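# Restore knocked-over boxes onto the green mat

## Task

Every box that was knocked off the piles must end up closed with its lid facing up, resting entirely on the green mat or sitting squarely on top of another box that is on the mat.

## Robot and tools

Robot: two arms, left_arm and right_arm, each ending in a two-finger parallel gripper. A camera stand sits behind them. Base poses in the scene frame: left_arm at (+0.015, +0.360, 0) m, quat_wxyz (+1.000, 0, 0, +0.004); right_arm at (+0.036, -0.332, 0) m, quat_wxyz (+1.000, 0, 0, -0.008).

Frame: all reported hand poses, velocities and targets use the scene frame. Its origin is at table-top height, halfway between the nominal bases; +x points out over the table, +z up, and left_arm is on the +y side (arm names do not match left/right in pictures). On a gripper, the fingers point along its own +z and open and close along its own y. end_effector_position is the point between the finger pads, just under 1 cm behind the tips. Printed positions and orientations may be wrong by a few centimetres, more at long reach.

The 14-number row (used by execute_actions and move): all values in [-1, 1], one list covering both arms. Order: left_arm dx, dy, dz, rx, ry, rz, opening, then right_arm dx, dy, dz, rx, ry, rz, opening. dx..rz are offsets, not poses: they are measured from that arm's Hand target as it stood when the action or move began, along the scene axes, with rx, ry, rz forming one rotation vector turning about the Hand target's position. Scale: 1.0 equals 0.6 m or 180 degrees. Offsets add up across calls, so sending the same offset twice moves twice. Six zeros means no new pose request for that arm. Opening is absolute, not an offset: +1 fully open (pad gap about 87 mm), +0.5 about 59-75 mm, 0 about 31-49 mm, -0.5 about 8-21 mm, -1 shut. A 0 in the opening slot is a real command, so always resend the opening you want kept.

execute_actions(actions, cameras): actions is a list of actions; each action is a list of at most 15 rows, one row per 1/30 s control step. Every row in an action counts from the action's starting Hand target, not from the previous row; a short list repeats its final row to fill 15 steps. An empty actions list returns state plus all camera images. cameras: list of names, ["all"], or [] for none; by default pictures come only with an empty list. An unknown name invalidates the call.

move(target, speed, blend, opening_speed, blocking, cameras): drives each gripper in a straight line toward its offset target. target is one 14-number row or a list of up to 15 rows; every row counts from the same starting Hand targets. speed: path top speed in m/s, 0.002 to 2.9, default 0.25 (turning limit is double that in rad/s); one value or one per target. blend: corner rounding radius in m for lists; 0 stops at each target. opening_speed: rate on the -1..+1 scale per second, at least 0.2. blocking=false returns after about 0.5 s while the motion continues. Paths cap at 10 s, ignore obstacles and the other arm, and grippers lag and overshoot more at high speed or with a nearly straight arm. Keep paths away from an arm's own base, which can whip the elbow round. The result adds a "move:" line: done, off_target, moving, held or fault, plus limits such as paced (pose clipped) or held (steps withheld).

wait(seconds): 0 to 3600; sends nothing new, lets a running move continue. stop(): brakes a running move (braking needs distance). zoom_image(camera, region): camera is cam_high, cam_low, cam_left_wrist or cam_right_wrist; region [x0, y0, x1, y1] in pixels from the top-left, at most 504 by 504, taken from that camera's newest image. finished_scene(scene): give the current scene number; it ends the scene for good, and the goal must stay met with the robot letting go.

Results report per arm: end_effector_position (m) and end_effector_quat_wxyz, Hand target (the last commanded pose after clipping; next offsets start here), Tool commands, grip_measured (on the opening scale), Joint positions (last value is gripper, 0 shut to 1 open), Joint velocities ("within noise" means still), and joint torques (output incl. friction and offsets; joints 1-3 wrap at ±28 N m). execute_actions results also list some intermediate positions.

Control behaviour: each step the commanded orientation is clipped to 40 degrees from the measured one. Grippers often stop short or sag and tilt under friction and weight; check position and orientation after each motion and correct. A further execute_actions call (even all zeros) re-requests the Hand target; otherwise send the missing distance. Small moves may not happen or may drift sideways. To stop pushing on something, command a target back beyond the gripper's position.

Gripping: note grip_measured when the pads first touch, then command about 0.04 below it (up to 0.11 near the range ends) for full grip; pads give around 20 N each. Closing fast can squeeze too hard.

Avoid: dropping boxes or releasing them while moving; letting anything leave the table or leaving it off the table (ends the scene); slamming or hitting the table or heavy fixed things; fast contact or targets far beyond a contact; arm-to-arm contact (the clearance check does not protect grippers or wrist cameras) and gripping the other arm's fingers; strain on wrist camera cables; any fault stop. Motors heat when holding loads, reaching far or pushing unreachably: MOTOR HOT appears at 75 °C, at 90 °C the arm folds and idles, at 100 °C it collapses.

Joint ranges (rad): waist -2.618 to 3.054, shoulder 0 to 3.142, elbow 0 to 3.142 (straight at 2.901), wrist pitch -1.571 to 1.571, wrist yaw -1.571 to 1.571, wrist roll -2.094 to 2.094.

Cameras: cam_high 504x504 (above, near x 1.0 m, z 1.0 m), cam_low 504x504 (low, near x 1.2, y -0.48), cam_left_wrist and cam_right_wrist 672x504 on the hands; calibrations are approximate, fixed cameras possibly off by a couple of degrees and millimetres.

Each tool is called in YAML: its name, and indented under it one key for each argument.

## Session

execute_actions:
  actions: []

Scene clock: 0.00 s.
left_arm: end_effector_position=(+0.4692, +0.2279, +0.1546) grip_measured=+1.000 end_effector_quat_wxyz=(+0.342, -0.194, +0.904, -0.170) | right_arm: end_effector_position=(+0.4300, -0.2082, +0.2009) grip_measured=+1.000 end_effector_quat_wxyz=(+0.421, +0.231, +0.877, +0.030)
Joint positions: left_arm=[-0.23 1.756 1.442 -0.475 0.02 -0.652 1] | right_arm=[0.448 1.535 1.375 -0.641 0.46 0.758 1]
Joint velocities: within noise
Joint torques (N m): no reading
Heat: left arm: 36 °C; right arm: 30 °C.
Hand target: left_arm +0.4701, +0.2278, +0.1610; +0.348, -0.193, +0.901, -0.172 | right_arm +0.4293, -0.2081, +0.2034; +0.421, +0.231, +0.877, +0.031
Tool commands: left_gripper/opening=+1.0 right_gripper/opening=+1.0
camera_calibration:
cam_left_wrist: T_world_to_cam=[[0.2198, -0.87173, 0.43792, 0.02831], [-0.97281, -0.1623, 0.16519, 0.49253], [-0.07293, -0.46232, -0.88371, 0.41995]] pos_world=[0.50355, 0.29877, 0.27736]
cam_right_wrist: T_world_to_cam=[[-0.37547, -0.89144, -0.25369, 0.02548], [-0.92429, 0.38043, 0.0312, 0.48949], [0.0687, 0.2462, -0.96678, 0.35855]] pos_world=[0.43737, -0.25178, 0.33784]

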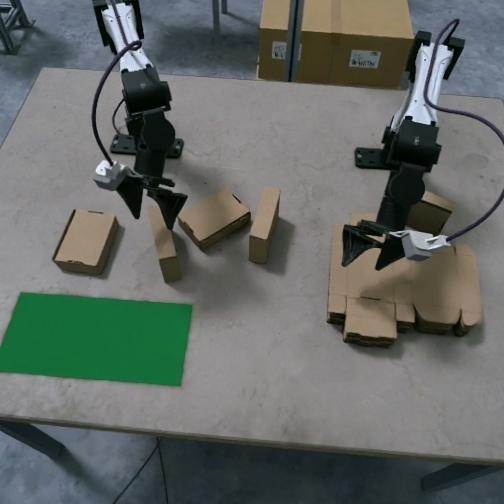

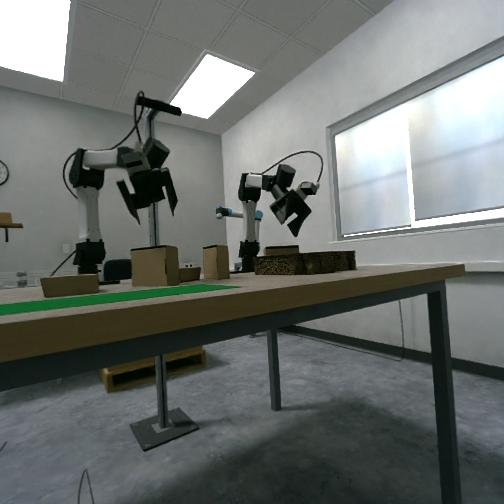

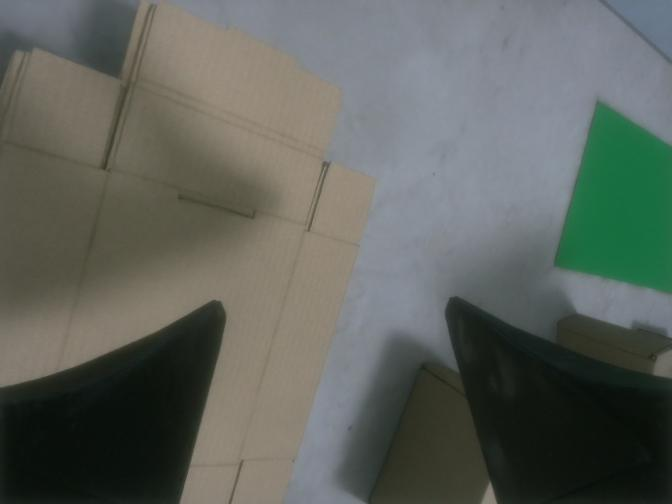

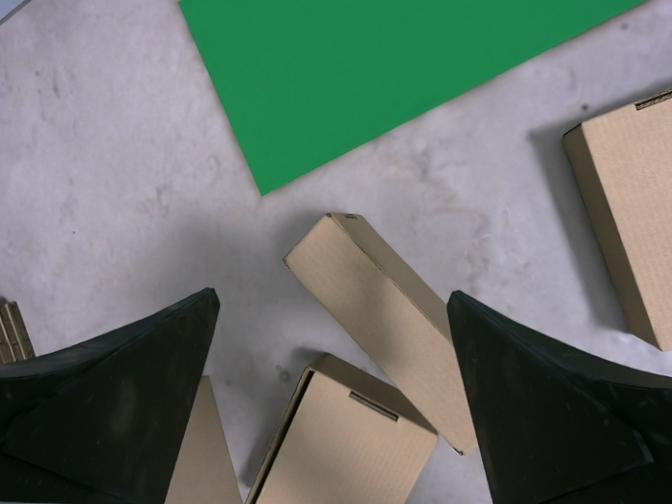

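zoom_image:
  camera: "cam_high"
  region: [30, 170, 190, 300]

zoom_image:
  camera: "cam_high"
  region: [140, 170, 300, 300]

zoom_image:
  camera: "cam_high"
  region: [310, 170, 500, 360]

zoom_image:
  camera: "cam_low"
  region: [0, 200, 250, 330]

zoom_image:
  camera: "cam_right_wrist"
  region: [168, 180, 672, 504]

zoom_image:
  camera: "cam_left_wrist"
  region: [300, 250, 672, 504]

Scaled by 3.150 from the camera's image (finer frame: 720x720).

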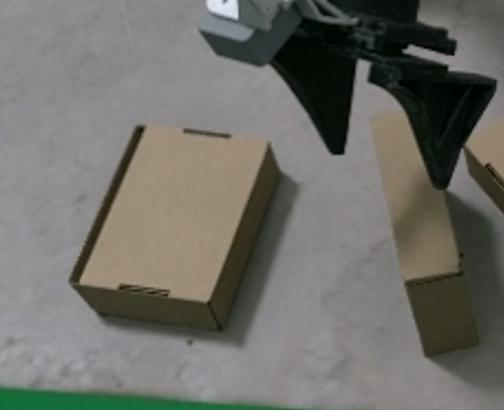

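Scaled by 3.150 from the camera's image (finer frame: 720x720).

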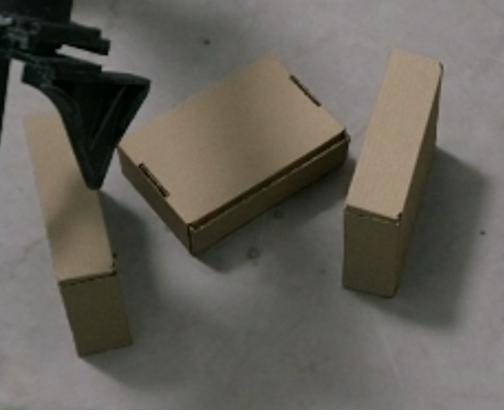

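Scaled by 2.653 from the camera's image (finer frame: 720x720).

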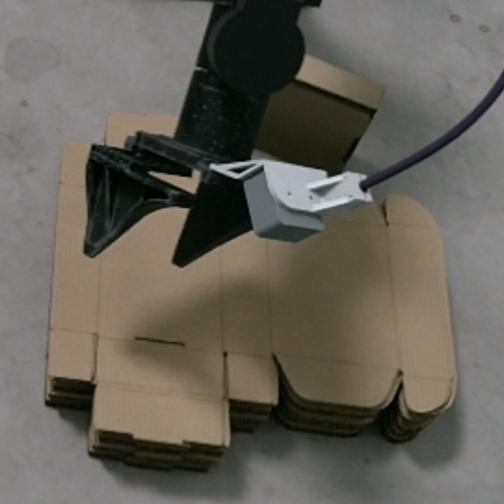

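Scaled by 2.016 from the camera's image (finer frame: 720x720).

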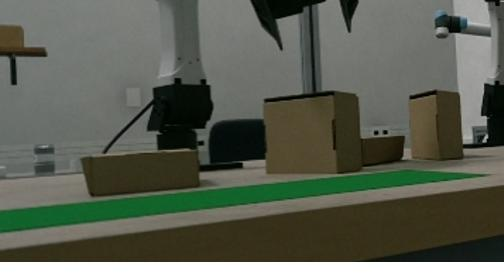

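Scaled by 1.000.

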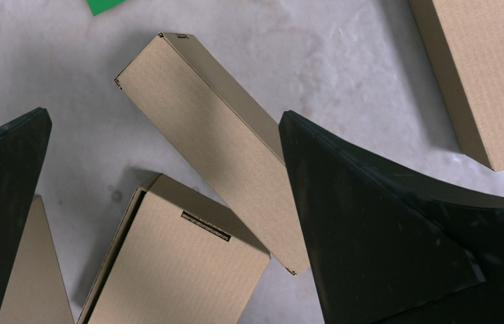

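Scaled by 1.355 from the camera's image (finer frame: 960x720).

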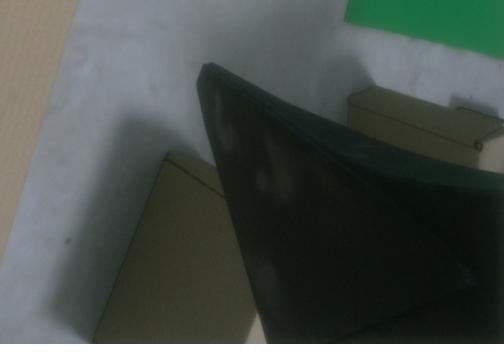

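move:
  target: [-0.45,-0.013,0.1817,0.1397,0.0665,-0.0917,1,-0.2655,-0.0198,0.111,-0.0577,0.1157,0.1384,1]
  speed: 0.15
  cameras: ["all"]

Scene clock: 178.90 s.
left_arm: end_effector_position=(+0.2016, +0.2188, +0.2620) grip_measured=+1.000 end_effector_quat_wxyz=(+0.248, +0.003, +0.969, +0.005) | right_arm: end_effector_position=(+0.2742, -0.2212, +0.2618) grip_measured=+1.000 end_effector_quat_wxyz=(+0.253, +0.010, +0.967, -0.009)
Joint positions: left_arm=[-0.808 1.341 1.664 -1.535 -0.358 -0.728 1] | right_arm=[0.56 1.39 1.687 -1.43 0.276 0.503 1]
Joint torques (N m): left_arm=[-0.68 -5.14 7.56 1.32 -0.37 -0.03] | right_arm=[0.43 -5.29 7.68 1.39 0.21 -0.19]
Heat: left arm: 46 °C; right arm: 39 °C.
Hand target: left_arm +0.2001, +0.2201, +0.2700; +0.258, +0.001, +0.966, +0.001 | right_arm +0.2700, -0.2199, +0.2700; +0.260, +0.001, +0.966, +0.000
Off the commanded pose: left_arm 0.008 m, 1 deg | right_arm 0.009 m, 2 deg.
move: done
cam_left_wrist: T_world_to_cam=[[-0.01794, -0.99979, -0.01, 0.22535], [-0.93826, 0.01338, 0.34568, 0.12028], [-0.34548, 0.01558, -0.9383, 0.45576]] pos_world=[0.27435, 0.2166, 0.38831]
cam_right_wrist: T_world_to_cam=[[-0.02239, -0.99974, 0.00305, -0.2172], [-0.93392, 0.02201, 0.35681, 0.18666], [-0.35679, 0.00514, -0.93417, 0.48628]] pos_world=[0.34296, -0.22375, 0.38832]

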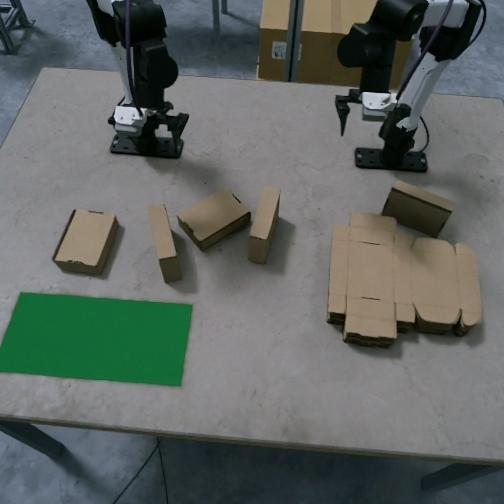

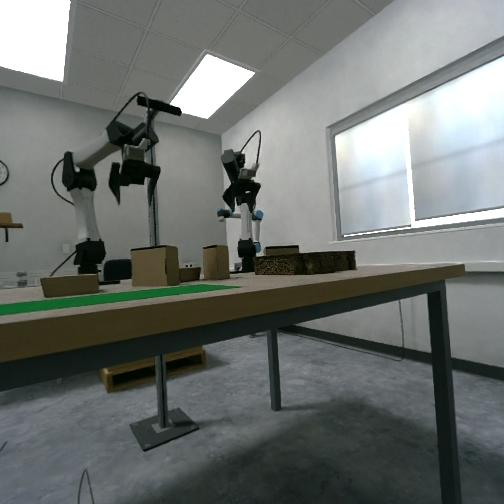

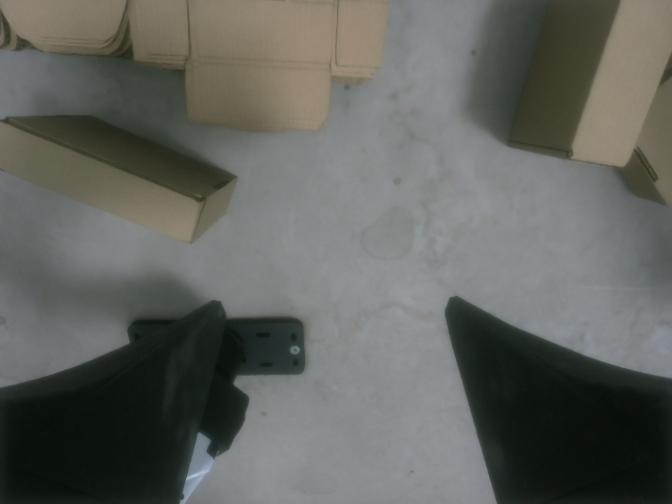

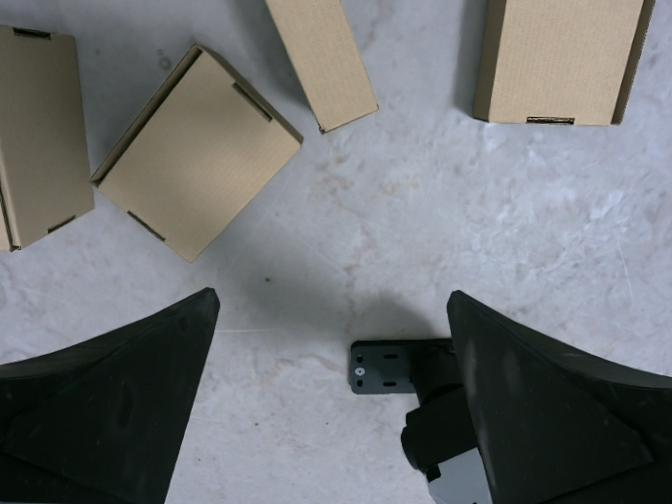

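execute_actions:
  actions: []
  cameras: ["all"]

Scene clock: 201.60 s.
left_arm: end_effector_position=(+0.2015, +0.2188, +0.2619) grip_measured=+1.000 end_effector_quat_wxyz=(+0.248, +0.003, +0.969, +0.005) | right_arm: end_effector_position=(+0.2741, -0.2213, +0.2618) grip_measured=+1.000 end_effector_quat_wxyz=(+0.253, +0.010, +0.967, -0.009)
Joint positions: left_arm=[-0.808 1.341 1.664 -1.535 -0.358 -0.728 1] | right_arm=[0.56 1.39 1.687 -1.43 0.276 0.503 1]
Joint velocities: within noise
Joint torques (N m): left_arm=[-0.72 -5.15 7.51 1.23 -0.38 -0.04] | right_arm=[0.08 -4.98 7.64 1.22 0.14 -0.18]
Heat: left arm: 43 °C; right arm: 38 °C.
Hand target: left_arm +0.2000, +0.2201, +0.2700; +0.258, +0.001, +0.966, +0.001 | right_arm +0.2700, -0.2200, +0.2700; +0.260, +0.001, +0.966, +0.000
Tool commands: left_gripper/opening=+1.0 right_gripper/opening=+1.0
Off the commanded pose: left_arm 0.008 m, 1 deg | right_arm 0.009 m, 2 deg.
camera_calibration:
cam_left_wrist: T_world_to_cam=[[-0.01766, -0.99979, -0.0101, 0.22542], [-0.93818, 0.01308, 0.34589, 0.12015], [-0.34569, 0.01559, -0.93822, 0.45575]] pos_world=[0.27425, 0.21669, 0.38831]
cam_right_wrist: T_world_to_cam=[[-0.02202, -0.99975, 0.00345, -0.21749], [-0.93381, 0.0218, 0.3571, 0.18651], [-0.35708, 0.00464, -0.93406, 0.48613]] pos_world=[0.34296, -0.22375, 0.38822]

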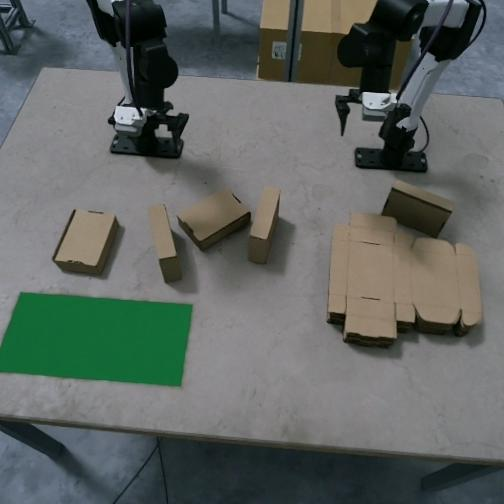

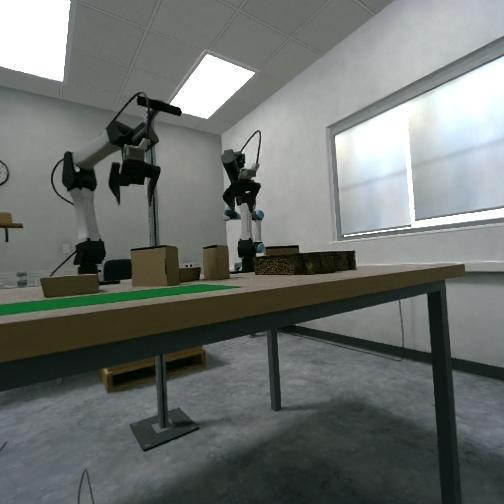

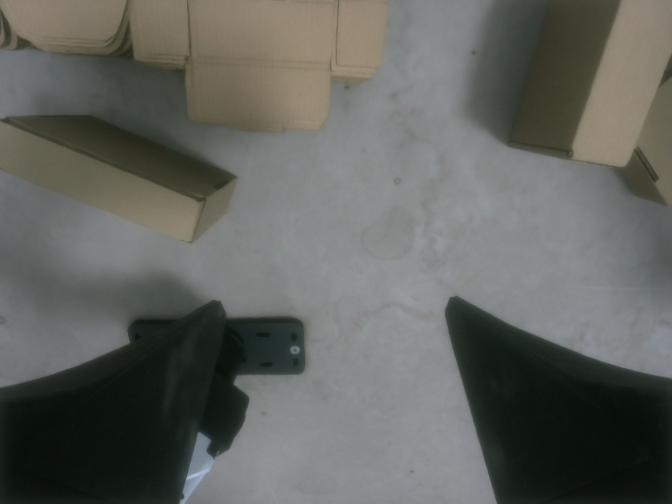

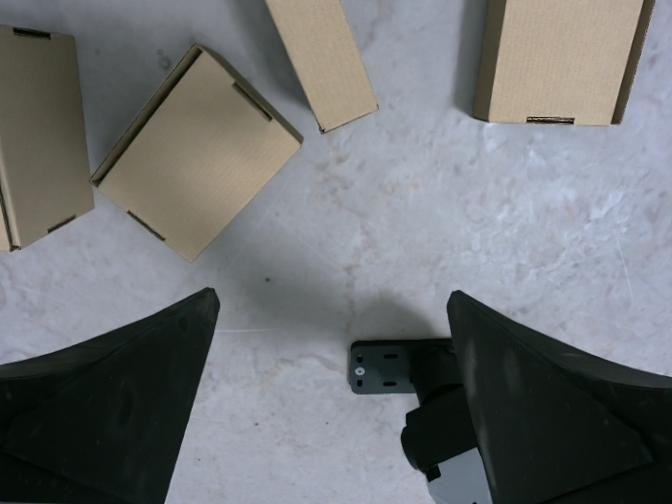

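zoom_image:
  camera: "cam_high"
  region: [130, 170, 290, 290]

zoom_image:
  camera: "cam_high"
  region: [370, 160, 490, 250]

zoom_image:
  camera: "cam_left_wrist"
  region: [0, 90, 260, 260]

zoom_image:
  camera: "cam_left_wrist"
  region: [460, 0, 672, 220]

zoom_image:
  camera: "cam_low"
  region: [20, 210, 320, 310]

Scaled by 3.150 from the camera's image (finer frame: 720x720).

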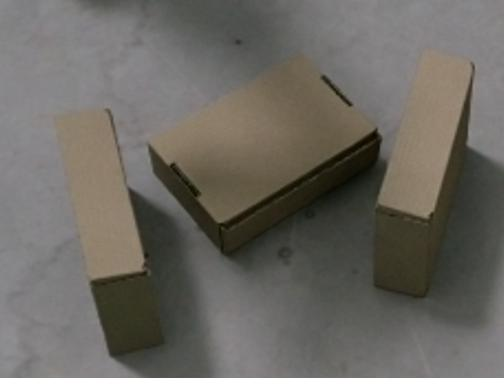

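Scaled by 4.200 from the camera's image (finer frame: 720x720).

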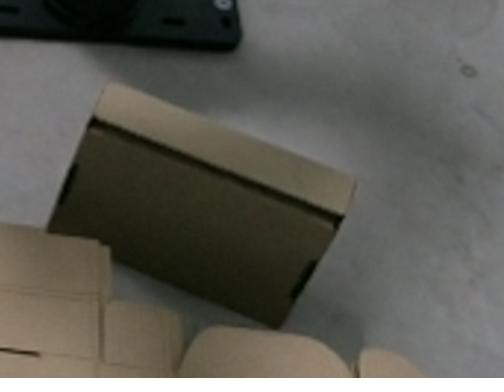

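Scaled by 1.938 from the camera's image (finer frame: 960x720).

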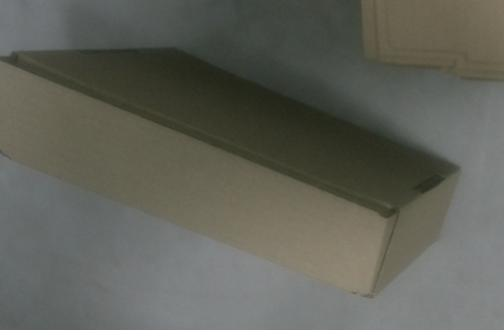

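Scaled by 2.291 from the camera's image (finer frame: 960x720).

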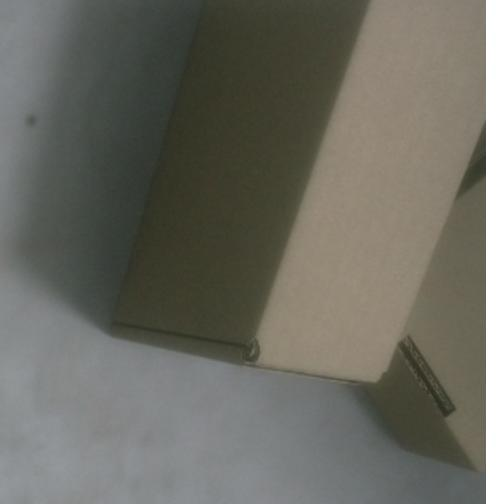

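Scaled by 1.680 from the camera's image (finer frame: 720x720).

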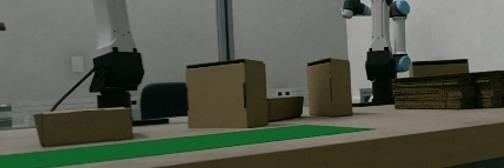

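zoom_image:
  camera: "cam_low"
  region: [120, 235, 240, 300]

zoom_image:
  camera: "cam_right_wrist"
  region: [230, 0, 420, 150]

zoom_image:
  camera: "cam_high"
  region: [130, 190, 200, 290]

Scaled by 4.200 from the camera's image (finer frame: 720x720).

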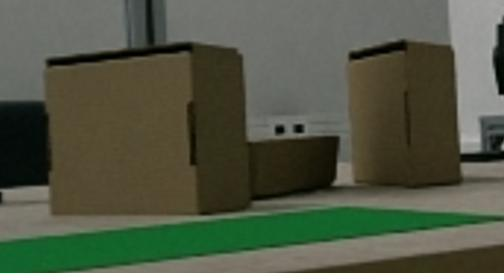

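Scaled by 2.653 from the camera's image (finer frame: 960x720).

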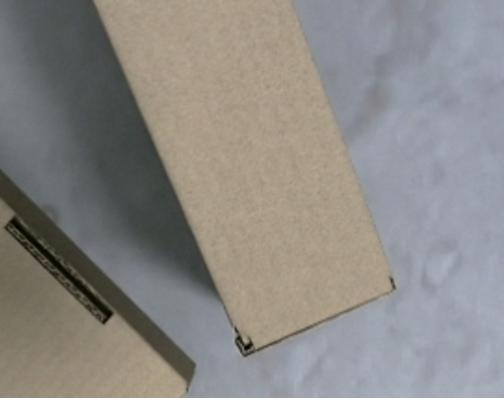

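Scaled by 5.040 from the camera's image (finer frame: 720x720).

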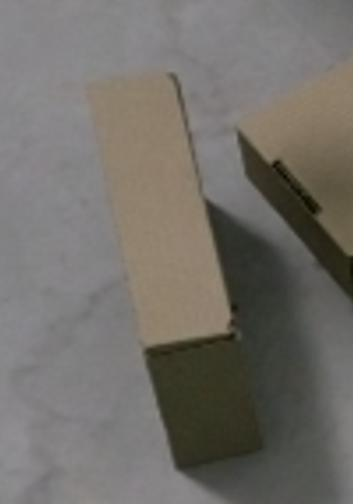

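move:
  target: [0,0,0,0,0,0,1,0.175,0.0167,-0.1167,-0.0146,0.0825,0.1102,0.6]
  cameras: ["cam_right_wrist"]

Scene clock: 286.93 s.
left_arm: end_effector_position=(+0.2015, +0.2188, +0.2619) grip_measured=+1.000 end_effector_quat_wxyz=(+0.248, +0.002, +0.969, +0.005) | right_arm: end_effector_position=(+0.3731, -0.2099, +0.1996) grip_measured=+0.600 end_effector_quat_wxyz=(+0.133, -0.166, +0.977, +0.020)
Joint positions: left_arm=[-0.808 1.341 1.664 -1.535 -0.358 -0.728 1] | right_arm=[0.367 1.859 1.96 -1.403 0.009 0.013 0.8]
Joint torques (N m): left_arm=[-1.05 -5.09 7.49 1.28 -0.36 -0.09] | right_arm=[-0.62 -7.13 7.86 0.86 -0.04 -0.17]
Heat: left arm: 38 °C; right arm: 38 °C.
Hand target: left_arm +0.2001, +0.2200, +0.2700; +0.258, +0.000, +0.966, +0.000 | right_arm +0.3750, -0.2099, +0.2000; +0.129, -0.170, +0.977, +0.023
Off the commanded pose: left_arm 0.008 m, 1 deg | right_arm 0.002 m, 1 deg.
move: done
cam_right_wrist: T_world_to_cam=[[0.32887, -0.94437, -0.00391, -0.32153], [-0.77471, -0.27215, 0.57075, 0.13724], [-0.54006, -0.18468, -0.82111, 0.46935]] pos_world=[0.46553, -0.17962, 0.3058]

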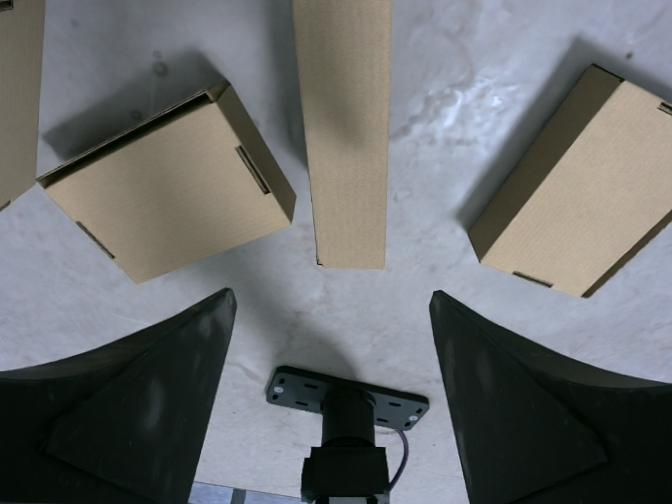

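move:
  target: [0,0,0,0,0,0,1,0.0217,-0.0033,-0.2133,-0.0256,0.0678,0.007,0.6]
  cameras: ["cam_right_wrist","cam_high"]
  speed: 0.2

Scene clock: 299.37 s.
left_arm: end_effector_position=(+0.2015, +0.2188, +0.2619) grip_measured=+1.000 end_effector_quat_wxyz=(+0.248, +0.002, +0.969, +0.005) | right_arm: end_effector_position=(+0.3865, -0.2108, +0.0770) grip_measured=+0.600 end_effector_quat_wxyz=(+0.021, -0.179, +0.984, +0.000)
Joint positions: left_arm=[-0.808 1.341 1.664 -1.535 -0.358 -0.728 1] | right_arm=[0.355 2.088 1.789 -1.229 0.007 -0.022 0.8]
Joint torques (N m): left_arm=[-0.94 -5.03 7.58 1.28 -0.37 -0.1] | right_arm=[-1.02 -9.44 6.01 0.65 0.03 -0.2]
Heat: left arm: 38 °C; right arm: 38 °C.
Hand target: left_arm +0.2001, +0.2200, +0.2700; +0.258, +0.000, +0.966, +0.000 | right_arm +0.3880, -0.2121, +0.0720; +0.018, -0.183, +0.983, +0.003
Off the commanded pose: left_arm 0.008 m, 1 deg | right_arm 0.005 m, 1 deg.
move: done
cam_right_wrist: T_world_to_cam=[[0.35074, -0.93647, -0.00109, -0.33423], [-0.62798, -0.23606, 0.74156, 0.15505], [-0.69471, -0.25941, -0.67088, 0.40816]] pos_world=[0.49815, -0.17052, 0.15849]
Images, in order (width x height): cam_high 504x504, cam_right_wrist 672x504.

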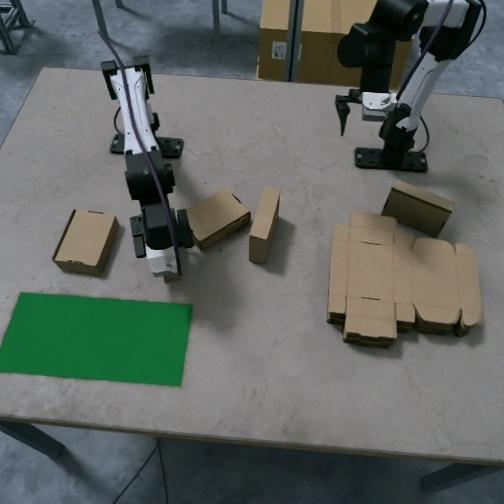

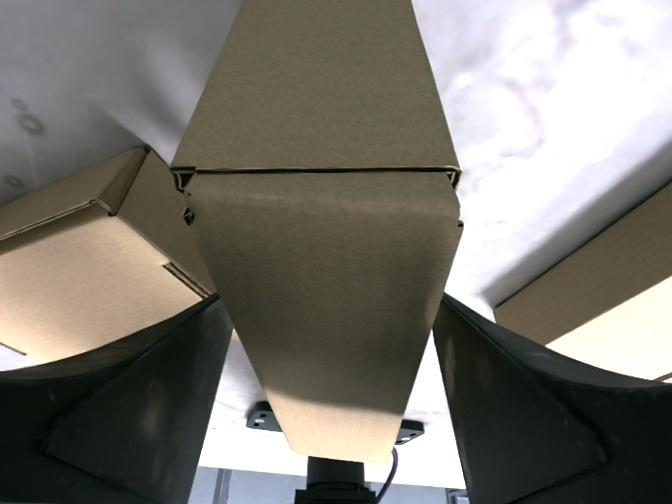

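move:
  target: [0,0,0,0,0,0,1,0,0,0,0,0,0,-0.02]
  opening_speed: 0.5

move:
  target: [0,0,0,0,0,0,1,-0.03,0,0.18,0,0,0,-0.02]
  speed: 0.15
  cameras: ["cam_high","cam_right_wrist"]

Scene clock: 304.60 s.
left_arm: end_effector_position=(+0.2015, +0.2188, +0.2619) grip_measured=+1.000 end_effector_quat_wxyz=(+0.248, +0.002, +0.969, +0.005) | right_arm: end_effector_position=(+0.3868, -0.2107, +0.0769) grip_measured=-0.018 end_effector_quat_wxyz=(+0.022, -0.180, +0.984, +0.000)
Joint positions: left_arm=[-0.808 1.341 1.664 -1.535 -0.358 -0.728 1] | right_arm=[0.355 2.088 1.789 -1.228 0.007 -0.023 0.491]
Joint torques (N m): left_arm=[-0.84 -5.2 7.15 1.25 -0.43 -0.08] | right_arm=[-0.92 -9.48 5.78 0.63 -0.01 -0.13]
Heat: left arm: 38 °C; right arm: 38 °C.
Hand target: left_arm +0.2001, +0.2200, +0.2700; +0.258, +0.000, +0.966, +0.000 | right_arm +0.3880, -0.2121, +0.0720; +0.018, -0.183, +0.983, +0.003
Off the commanded pose: left_arm 0.008 m, 1 deg | right_arm 0.005 m, 1 deg.
move: done

Scene clock: 306.00 s.
left_arm: end_effector_position=(+0.2015, +0.2188, +0.2619) grip_measured=+1.000 end_effector_quat_wxyz=(+0.248, +0.002, +0.969, +0.005) | right_arm: end_effector_position=(+0.3720, -0.2145, +0.1670) grip_measured=-0.018 end_effector_quat_wxyz=(+0.030, -0.181, +0.983, +0.002)
Joint positions: left_arm=[-0.808 1.341 1.664 -1.535 -0.358 -0.728 1] | right_arm=[0.359 2.045 2.087 -1.553 0.007 -0.023 0.491]
Joint torques (N m): left_arm=[-0.8 -5.2 7.54 1.25 -0.39 -0.02] | right_arm=[0.08 -11.6 7.57 0.49 0.02 0.01]
Heat: left arm: 38 °C; right arm: 38 °C.
Hand target: left_arm +0.2001, +0.2200, +0.2700; +0.258, +0.000, +0.966, +0.000 | right_arm +0.3701, -0.2119, +0.1800; +0.018, -0.183, +0.983, +0.003
Off the commanded pose: left_arm 0.008 m, 1 deg | right_arm 0.013 m, 1 deg.
joint sent to its limit (right arm) — joint 4 (wrist pitch), lower limit. The joint targets are off in orientation, not in position.
move: off_target (right_arm)
cam_right_wrist: T_world_to_cam=[[0.35472, -0.93497, -0.00075, -0.3337], [-0.63963, -0.24325, 0.72918, 0.0832], [-0.68194, -0.25817, -0.68432, 0.45527]] pos_world=[0.48206, -0.17422, 0.25064]

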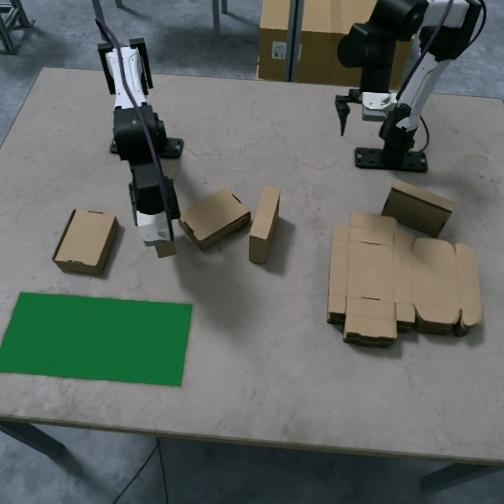

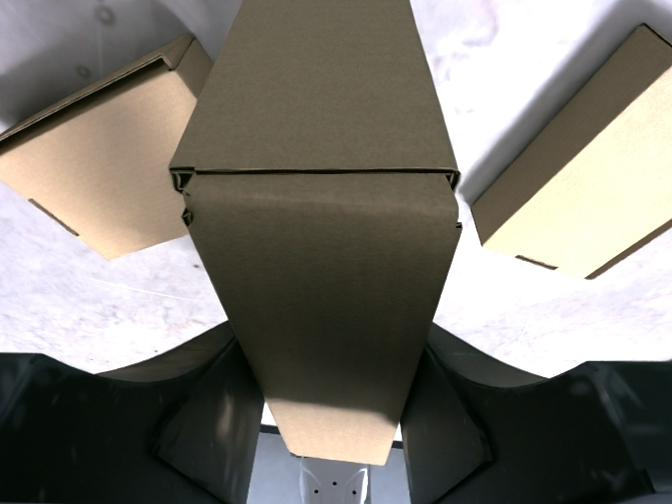

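move:
  target: [0,0,0,0,0,0,1,0,0,0,0,0,0,-0.1]
  opening_speed: 0.3

Scene clock: 312.10 s.
left_arm: end_effector_position=(+0.2015, +0.2188, +0.2619) grip_measured=+1.000 end_effector_quat_wxyz=(+0.248, +0.002, +0.969, +0.005) | right_arm: end_effector_position=(+0.3719, -0.2145, +0.1670) grip_measured=-0.030 end_effector_quat_wxyz=(+0.030, -0.181, +0.983, +0.002)
Joint positions: left_arm=[-0.808 1.341 1.664 -1.535 -0.358 -0.728 1] | right_arm=[0.359 2.045 2.087 -1.553 0.007 -0.023 0.485]
Joint torques (N m): left_arm=[-0.9 -5.09 7.32 1.29 -0.36 -0.05] | right_arm=[0.09 -11.71 7.06 0.49 0.03 -0.01]
Heat: left arm: 38 °C; right arm: 39 °C.
Hand target: left_arm +0.2001, +0.2200, +0.2700; +0.258, +0.000, +0.966, +0.000 | right_arm +0.3701, -0.2119, +0.1800; +0.018, -0.183, +0.983, +0.003
Off the commanded pose: left_arm 0.008 m, 1 deg | right_arm 0.013 m, 1 deg.
joint sent to its limit (right arm) — joint 4 (wrist pitch), lower limit. The joint targets are off in orientation, not in position.
move: done

move:
  target: [0,0,0,0,0,0,1,0.05,-0.0633,0.083,0.2733,-0.1722,-0.567,-0.1]
  speed: 0.3
  cameras: ["all"]

Scene clock: 326.63 s.
left_arm: end_effector_position=(+0.2015, +0.2188, +0.2619) grip_measured=+1.000 end_effector_quat_wxyz=(+0.248, +0.002, +0.969, +0.005) | right_arm: end_effector_position=(+0.4012, -0.2501, +0.2265) grip_measured=-0.030 end_effector_quat_wxyz=(+0.293, +0.638, +0.649, +0.293)
Joint positions: left_arm=[-0.808 1.341 1.664 -1.535 -0.358 -0.728 1] | right_arm=[0.183 1.226 1.101 -0.597 0.119 1.666 0.485]
Joint torques (N m): left_arm=[-0.66 -5.14 7.39 1.32 -0.34 -0.08] | right_arm=[0.31 -5.24 6.06 2.28 0.42 0.07]
Heat: left arm: 37 °C; right arm: 39 °C.
Hand target: left_arm +0.2001, +0.2200, +0.2700; +0.258, +0.000, +0.966, +0.000 | right_arm +0.4000, -0.2500, +0.2298; +0.299, +0.641, +0.641, +0.299
Off the commanded pose: left_arm 0.008 m, 1 deg | right_arm 0.003 m, 1 deg.
move: done
cam_left_wrist: T_world_to_cam=[[-0.01737, -0.9998, -0.00989, 0.22526], [-0.93819, 0.01288, 0.34588, 0.1202], [-0.34569, 0.01529, -0.93822, 0.45582]] pos_world=[0.27425, 0.21669, 0.38831]
cam_right_wrist: T_world_to_cam=[[-0.64994, -0.0119, -0.75989, 0.42857], [-0.59236, 0.63435, 0.49671, 0.30296], [0.47613, 0.77295, -0.41934, 0.23998]] pos_world=[0.34375, -0.37257, 0.27582]

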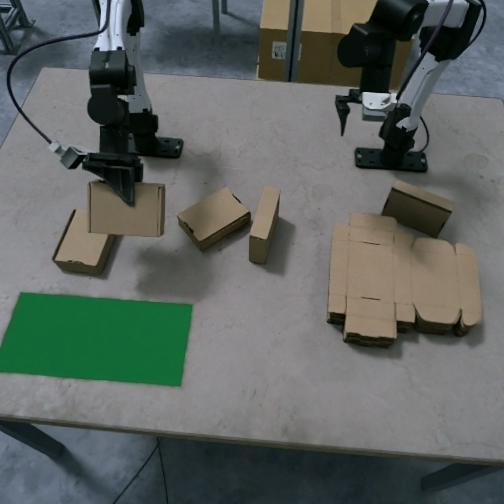

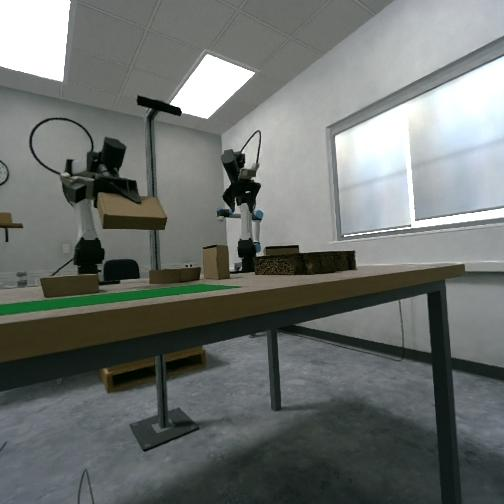

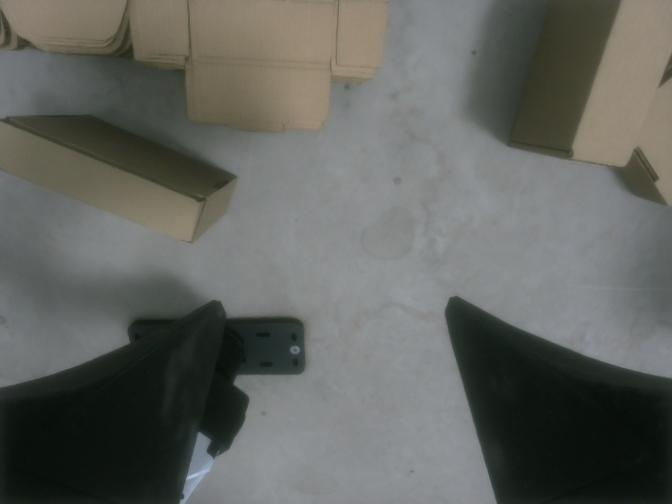

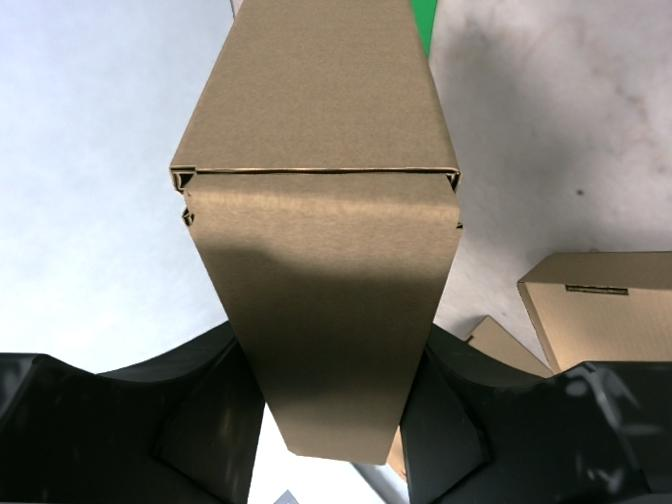

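zoom_image:
  camera: "cam_high"
  region: [70, 160, 190, 250]

Scaled by 4.200 from the camera's image (finer frame: 720x720).

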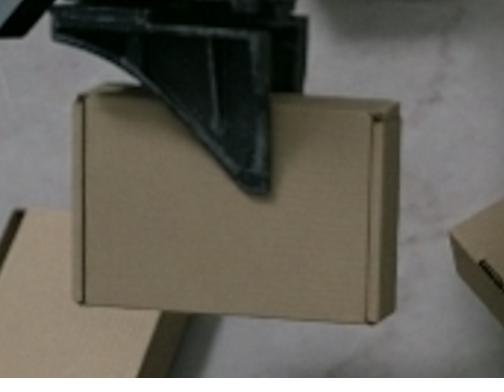

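zoom_image:
  camera: "cam_low"
  region: [20, 80, 200, 300]

Scaled by 2.291 from the camera's image (finer frame: 720x720).

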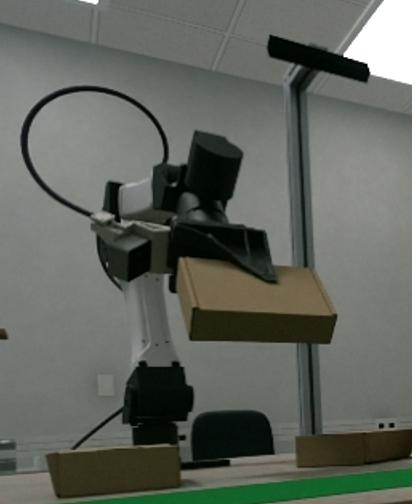

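zoom_image:
  camera: "cam_high"
  region: [320, 70, 440, 170]

zoom_image:
  camera: "cam_low"
  region: [210, 140, 280, 220]

Scaled by 4.200 from the camera's image (finer frame: 720x720).

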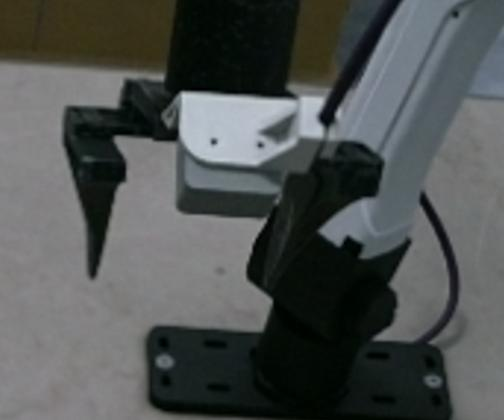

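Scaled by 6.300 from the camera's image (finer frame: 720x720).

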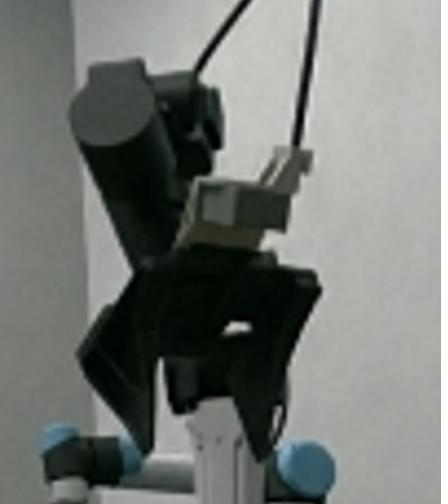

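move:
  target: [0,0,0,0,0,0,1,0.35,0.0417,-0.1667,0,-0.0833,0,-0.1]
  speed: 0.25
  cameras: ["cam_high","cam_low"]

Scene clock: 355.40 s.
left_arm: end_effector_position=(+0.2015, +0.2188, +0.2619) grip_measured=+1.000 end_effector_quat_wxyz=(+0.248, +0.002, +0.969, +0.005) | right_arm: end_effector_position=(+0.6014, -0.2207, +0.1280) grip_measured=-0.030 end_effector_quat_wxyz=(+0.367, +0.599, +0.601, +0.381)
Joint positions: left_arm=[-0.808 1.341 1.664 -1.535 -0.358 -0.728 1] | right_arm=[0.178 1.98 1.251 0.27 0.127 1.651 0.485]
Joint torques (N m): left_arm=[-1.01 -5.19 7.6 1.24 -0.33 -0.09] | right_arm=[-0.73 -8.4 8.8 2.62 0.37 -0.25]
Heat: left arm: 37 °C; right arm: 38 °C.
Hand target: left_arm +0.2001, +0.2200, +0.2700; +0.258, +0.000, +0.966, +0.000 | right_arm +0.6100, -0.2250, +0.1297; +0.380, +0.597, +0.596, +0.380
Off the commanded pose: left_arm 0.008 m, 1 deg | right_arm 0.010 m, 2 deg.
move: done

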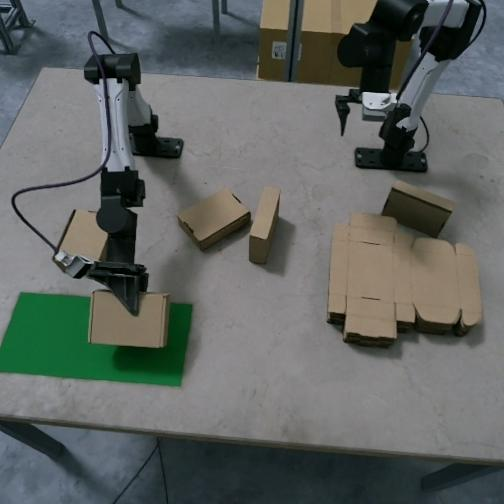

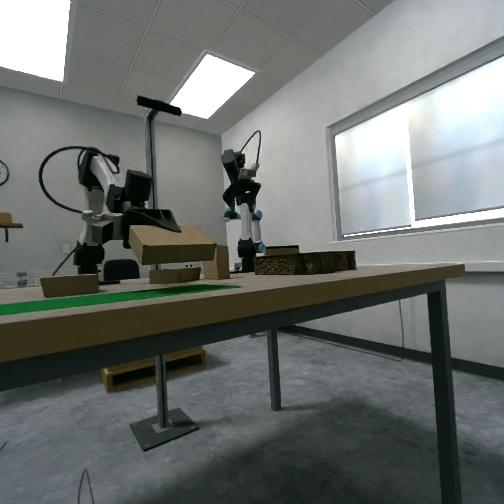

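move:
  target: [0,0,0,0,0,0,1,0.0167,-0.005,-0.12,0,-0.01,0,-0.1]
  speed: 0.12
  cameras: ["cam_high","cam_low"]

Scene clock: 361.70 s.
left_arm: end_effector_position=(+0.2015, +0.2188, +0.2619) grip_measured=+1.000 end_effector_quat_wxyz=(+0.248, +0.002, +0.969, +0.005) | right_arm: end_effector_position=(+0.6206, -0.2227, +0.0708) grip_measured=-0.030 end_effector_quat_wxyz=(+0.386, +0.589, +0.587, +0.400)
Joint positions: left_arm=[-0.808 1.341 1.664 -1.535 -0.358 -0.728 1] | right_arm=[0.169 2.173 1.217 0.56 0.128 1.643 0.485]
Joint torques (N m): left_arm=[-0.83 -5.09 7.39 1.29 -0.4 -0.05] | right_arm=[-1.06 -8.76 5.26 2.59 0.24 -0.26]
Heat: left arm: 37 °C; right arm: 39 °C.
Hand target: left_arm +0.2001, +0.2200, +0.2700; +0.258, +0.000, +0.966, +0.000 | right_arm +0.6200, -0.2280, +0.0576; +0.389, +0.590, +0.590, +0.389
Off the commanded pose: left_arm 0.008 m, 1 deg | right_arm 0.014 m, 1 deg.
move: off_target (right_arm)

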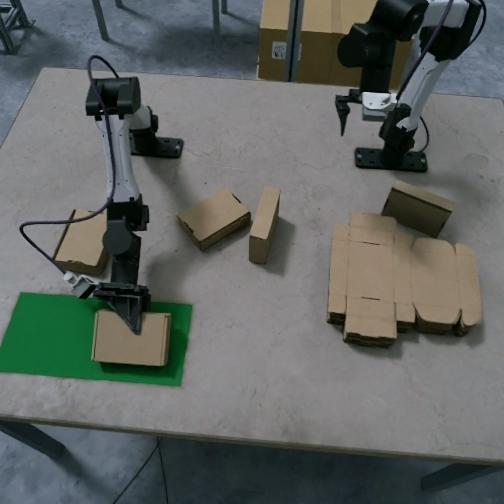

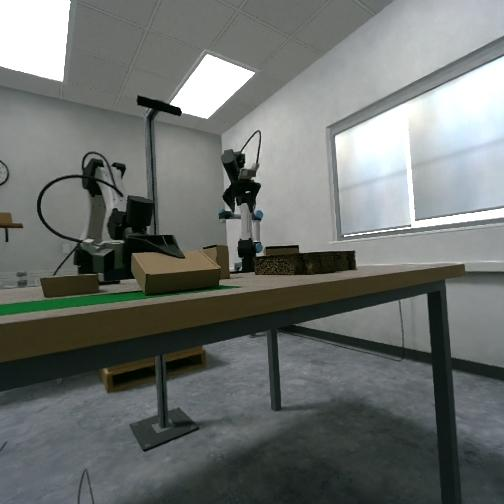

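move:
  target: [0,0,0,0,0,0,1,0,0.005,-0.0167,0,-0.01,0,-0.1]
  speed: 0.1
  cameras: ["cam_low"]

zoom_image:
  camera: "cam_low"
  region: [30, 200, 260, 310]

Scene clock: 365.37 s.
left_arm: end_effector_position=(+0.2015, +0.2188, +0.2619) grip_measured=+1.000 end_effector_quat_wxyz=(+0.248, +0.002, +0.969, +0.005) | right_arm: end_effector_position=(+0.6233, -0.2227, +0.0665) grip_measured=-0.030 end_effector_quat_wxyz=(+0.399, +0.580, +0.576, +0.415)
Joint positions: left_arm=[-0.808 1.341 1.664 -1.535 -0.358 -0.728 1] | right_arm=[0.169 2.208 1.198 0.663 0.13 1.64 0.485]
Joint torques (N m): left_arm=[-0.95 -5.11 7.47 1.22 -0.34 -0.11] | right_arm=[-0.13 -8.66 4.83 2.53 0.35 -0.25]
Heat: left arm: 37 °C; right arm: 39 °C.
Hand target: left_arm +0.2001, +0.2200, +0.2700; +0.258, +0.000, +0.966, +0.000 | right_arm +0.6201, -0.2250, +0.0479; +0.398, +0.584, +0.584, +0.399
Off the commanded pose: left_arm 0.008 m, 1 deg | right_arm 0.019 m, 2 deg.
move: off_target (right_arm)

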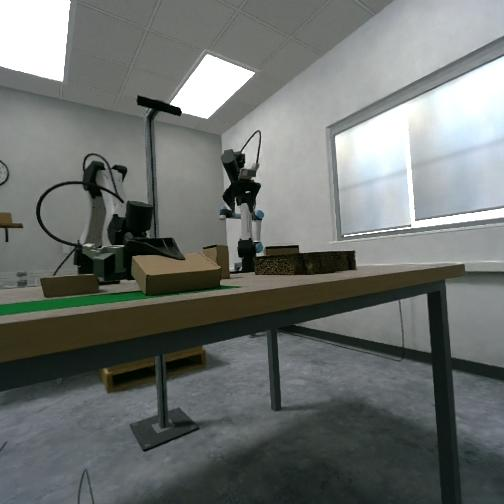

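Scaled by 2.191 from the camera's image (finer frame: 720x720).

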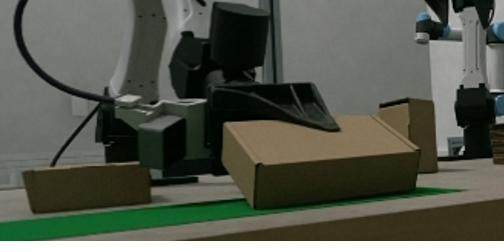

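move:
  target: [0,0,0,0,0,0,1,0,0,0,0,0,0,0.25]
  opening_speed: 0.2
  cameras: ["cam_high","cam_low"]

zoom_image:
  camera: "cam_low"
  region: [30, 200, 260, 310]

Scene clock: 371.80 s.
left_arm: end_effector_position=(+0.2015, +0.2188, +0.2619) grip_measured=+1.000 end_effector_quat_wxyz=(+0.248, +0.002, +0.969, +0.005) | right_arm: end_effector_position=(+0.6233, -0.2227, +0.0664) grip_measured=+0.250 end_effector_quat_wxyz=(+0.399, +0.580, +0.576, +0.415)
Joint positions: left_arm=[-0.808 1.341 1.664 -1.535 -0.358 -0.728 1] | right_arm=[0.169 2.208 1.198 0.663 0.13 1.64 0.625]
Joint torques (N m): left_arm=[-0.68 -5.18 7.75 1.25 -0.35 -0.07] | right_arm=[-0.23 -8.91 4.7 2.48 0.26 -0.23]
Heat: left arm: 37 °C; right arm: 38 °C.
Hand target: left_arm +0.2001, +0.2200, +0.2700; +0.258, +0.000, +0.966, +0.000 | right_arm +0.6201, -0.2250, +0.0478; +0.398, +0.584, +0.584, +0.399
Off the commanded pose: left_arm 0.008 m, 1 deg | right_arm 0.019 m, 2 deg.
move: done

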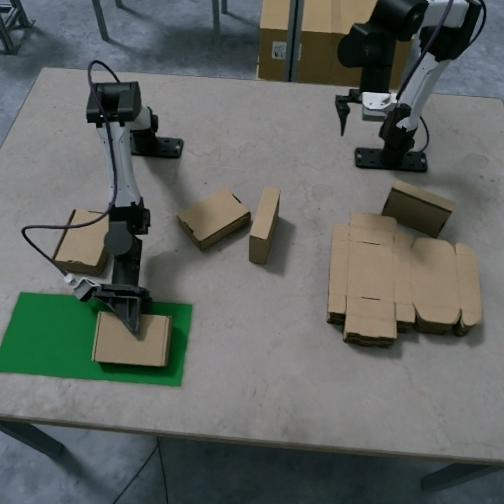

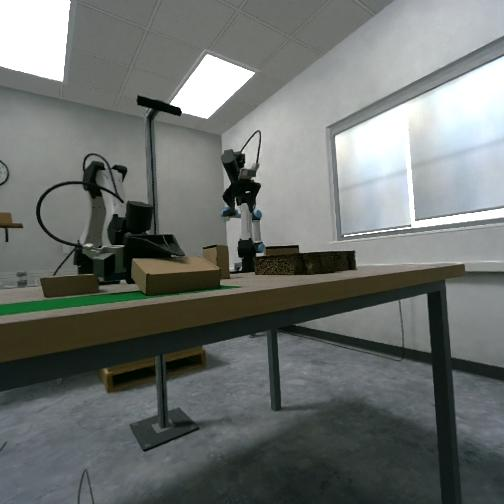

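Scaled by 2.191 from the camera's image (finer frame: 720x720).

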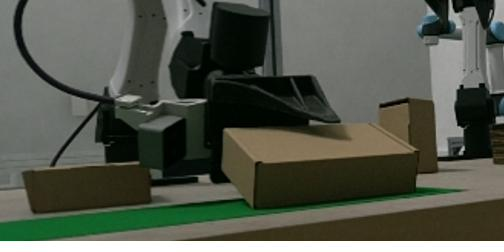

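move:
  target:
    - [0,0,0,0,0,0,1,-0.09,0,0,0,0,0,0.25]
    - [0,0,0,0,0,0,1,-0.22,0,0.0167,0,0,0,0.25]
  speed: 0.07
  blend: 0.01
  cameras: ["cam_high","cam_low"]

zoom_image:
  camera: "cam_low"
  region: [30, 200, 260, 310]

Scene clock: 377.73 s.
left_arm: end_effector_position=(+0.2015, +0.2188, +0.2619) grip_measured=+1.000 end_effector_quat_wxyz=(+0.248, +0.002, +0.969, +0.005) | right_arm: end_effector_position=(+0.4882, -0.2249, +0.0463) grip_measured=+0.250 end_effector_quat_wxyz=(+0.390, +0.584, +0.595, +0.390)
Joint positions: left_arm=[-0.808 1.341 1.664 -1.535 -0.358 -0.728 1] | right_arm=[0.232 1.898 0.609 0.878 0.19 1.644 0.625]
Joint torques (N m): left_arm=[-0.99 -4.88 7.57 1.29 -0.38 -0.05] | right_arm=[0.18 -9.33 3.62 2.51 0.34 0.05]
Heat: left arm: 37 °C; right arm: 37 °C.
Hand target: left_arm +0.2001, +0.2200, +0.2700; +0.258, +0.000, +0.966, +0.000 | right_arm +0.4881, -0.2250, +0.0578; +0.398, +0.584, +0.584, +0.398
Off the commanded pose: left_arm 0.008 m, 1 deg | right_arm 0.012 m, 2 deg.
move: off_target (right_arm)

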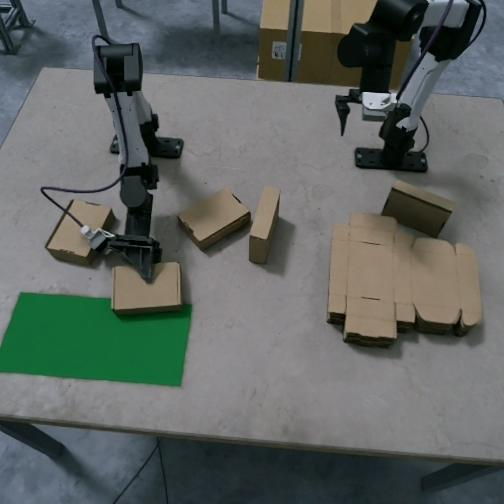

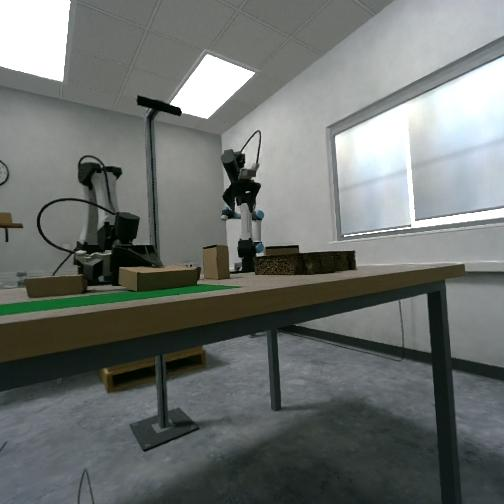

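Scaled by 2.191 from the camera's image (finer frame: 720x720).

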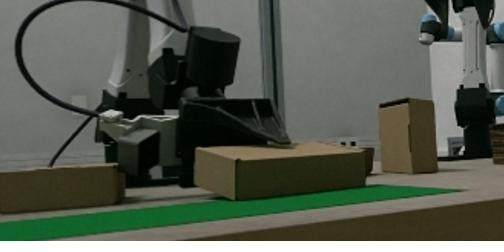

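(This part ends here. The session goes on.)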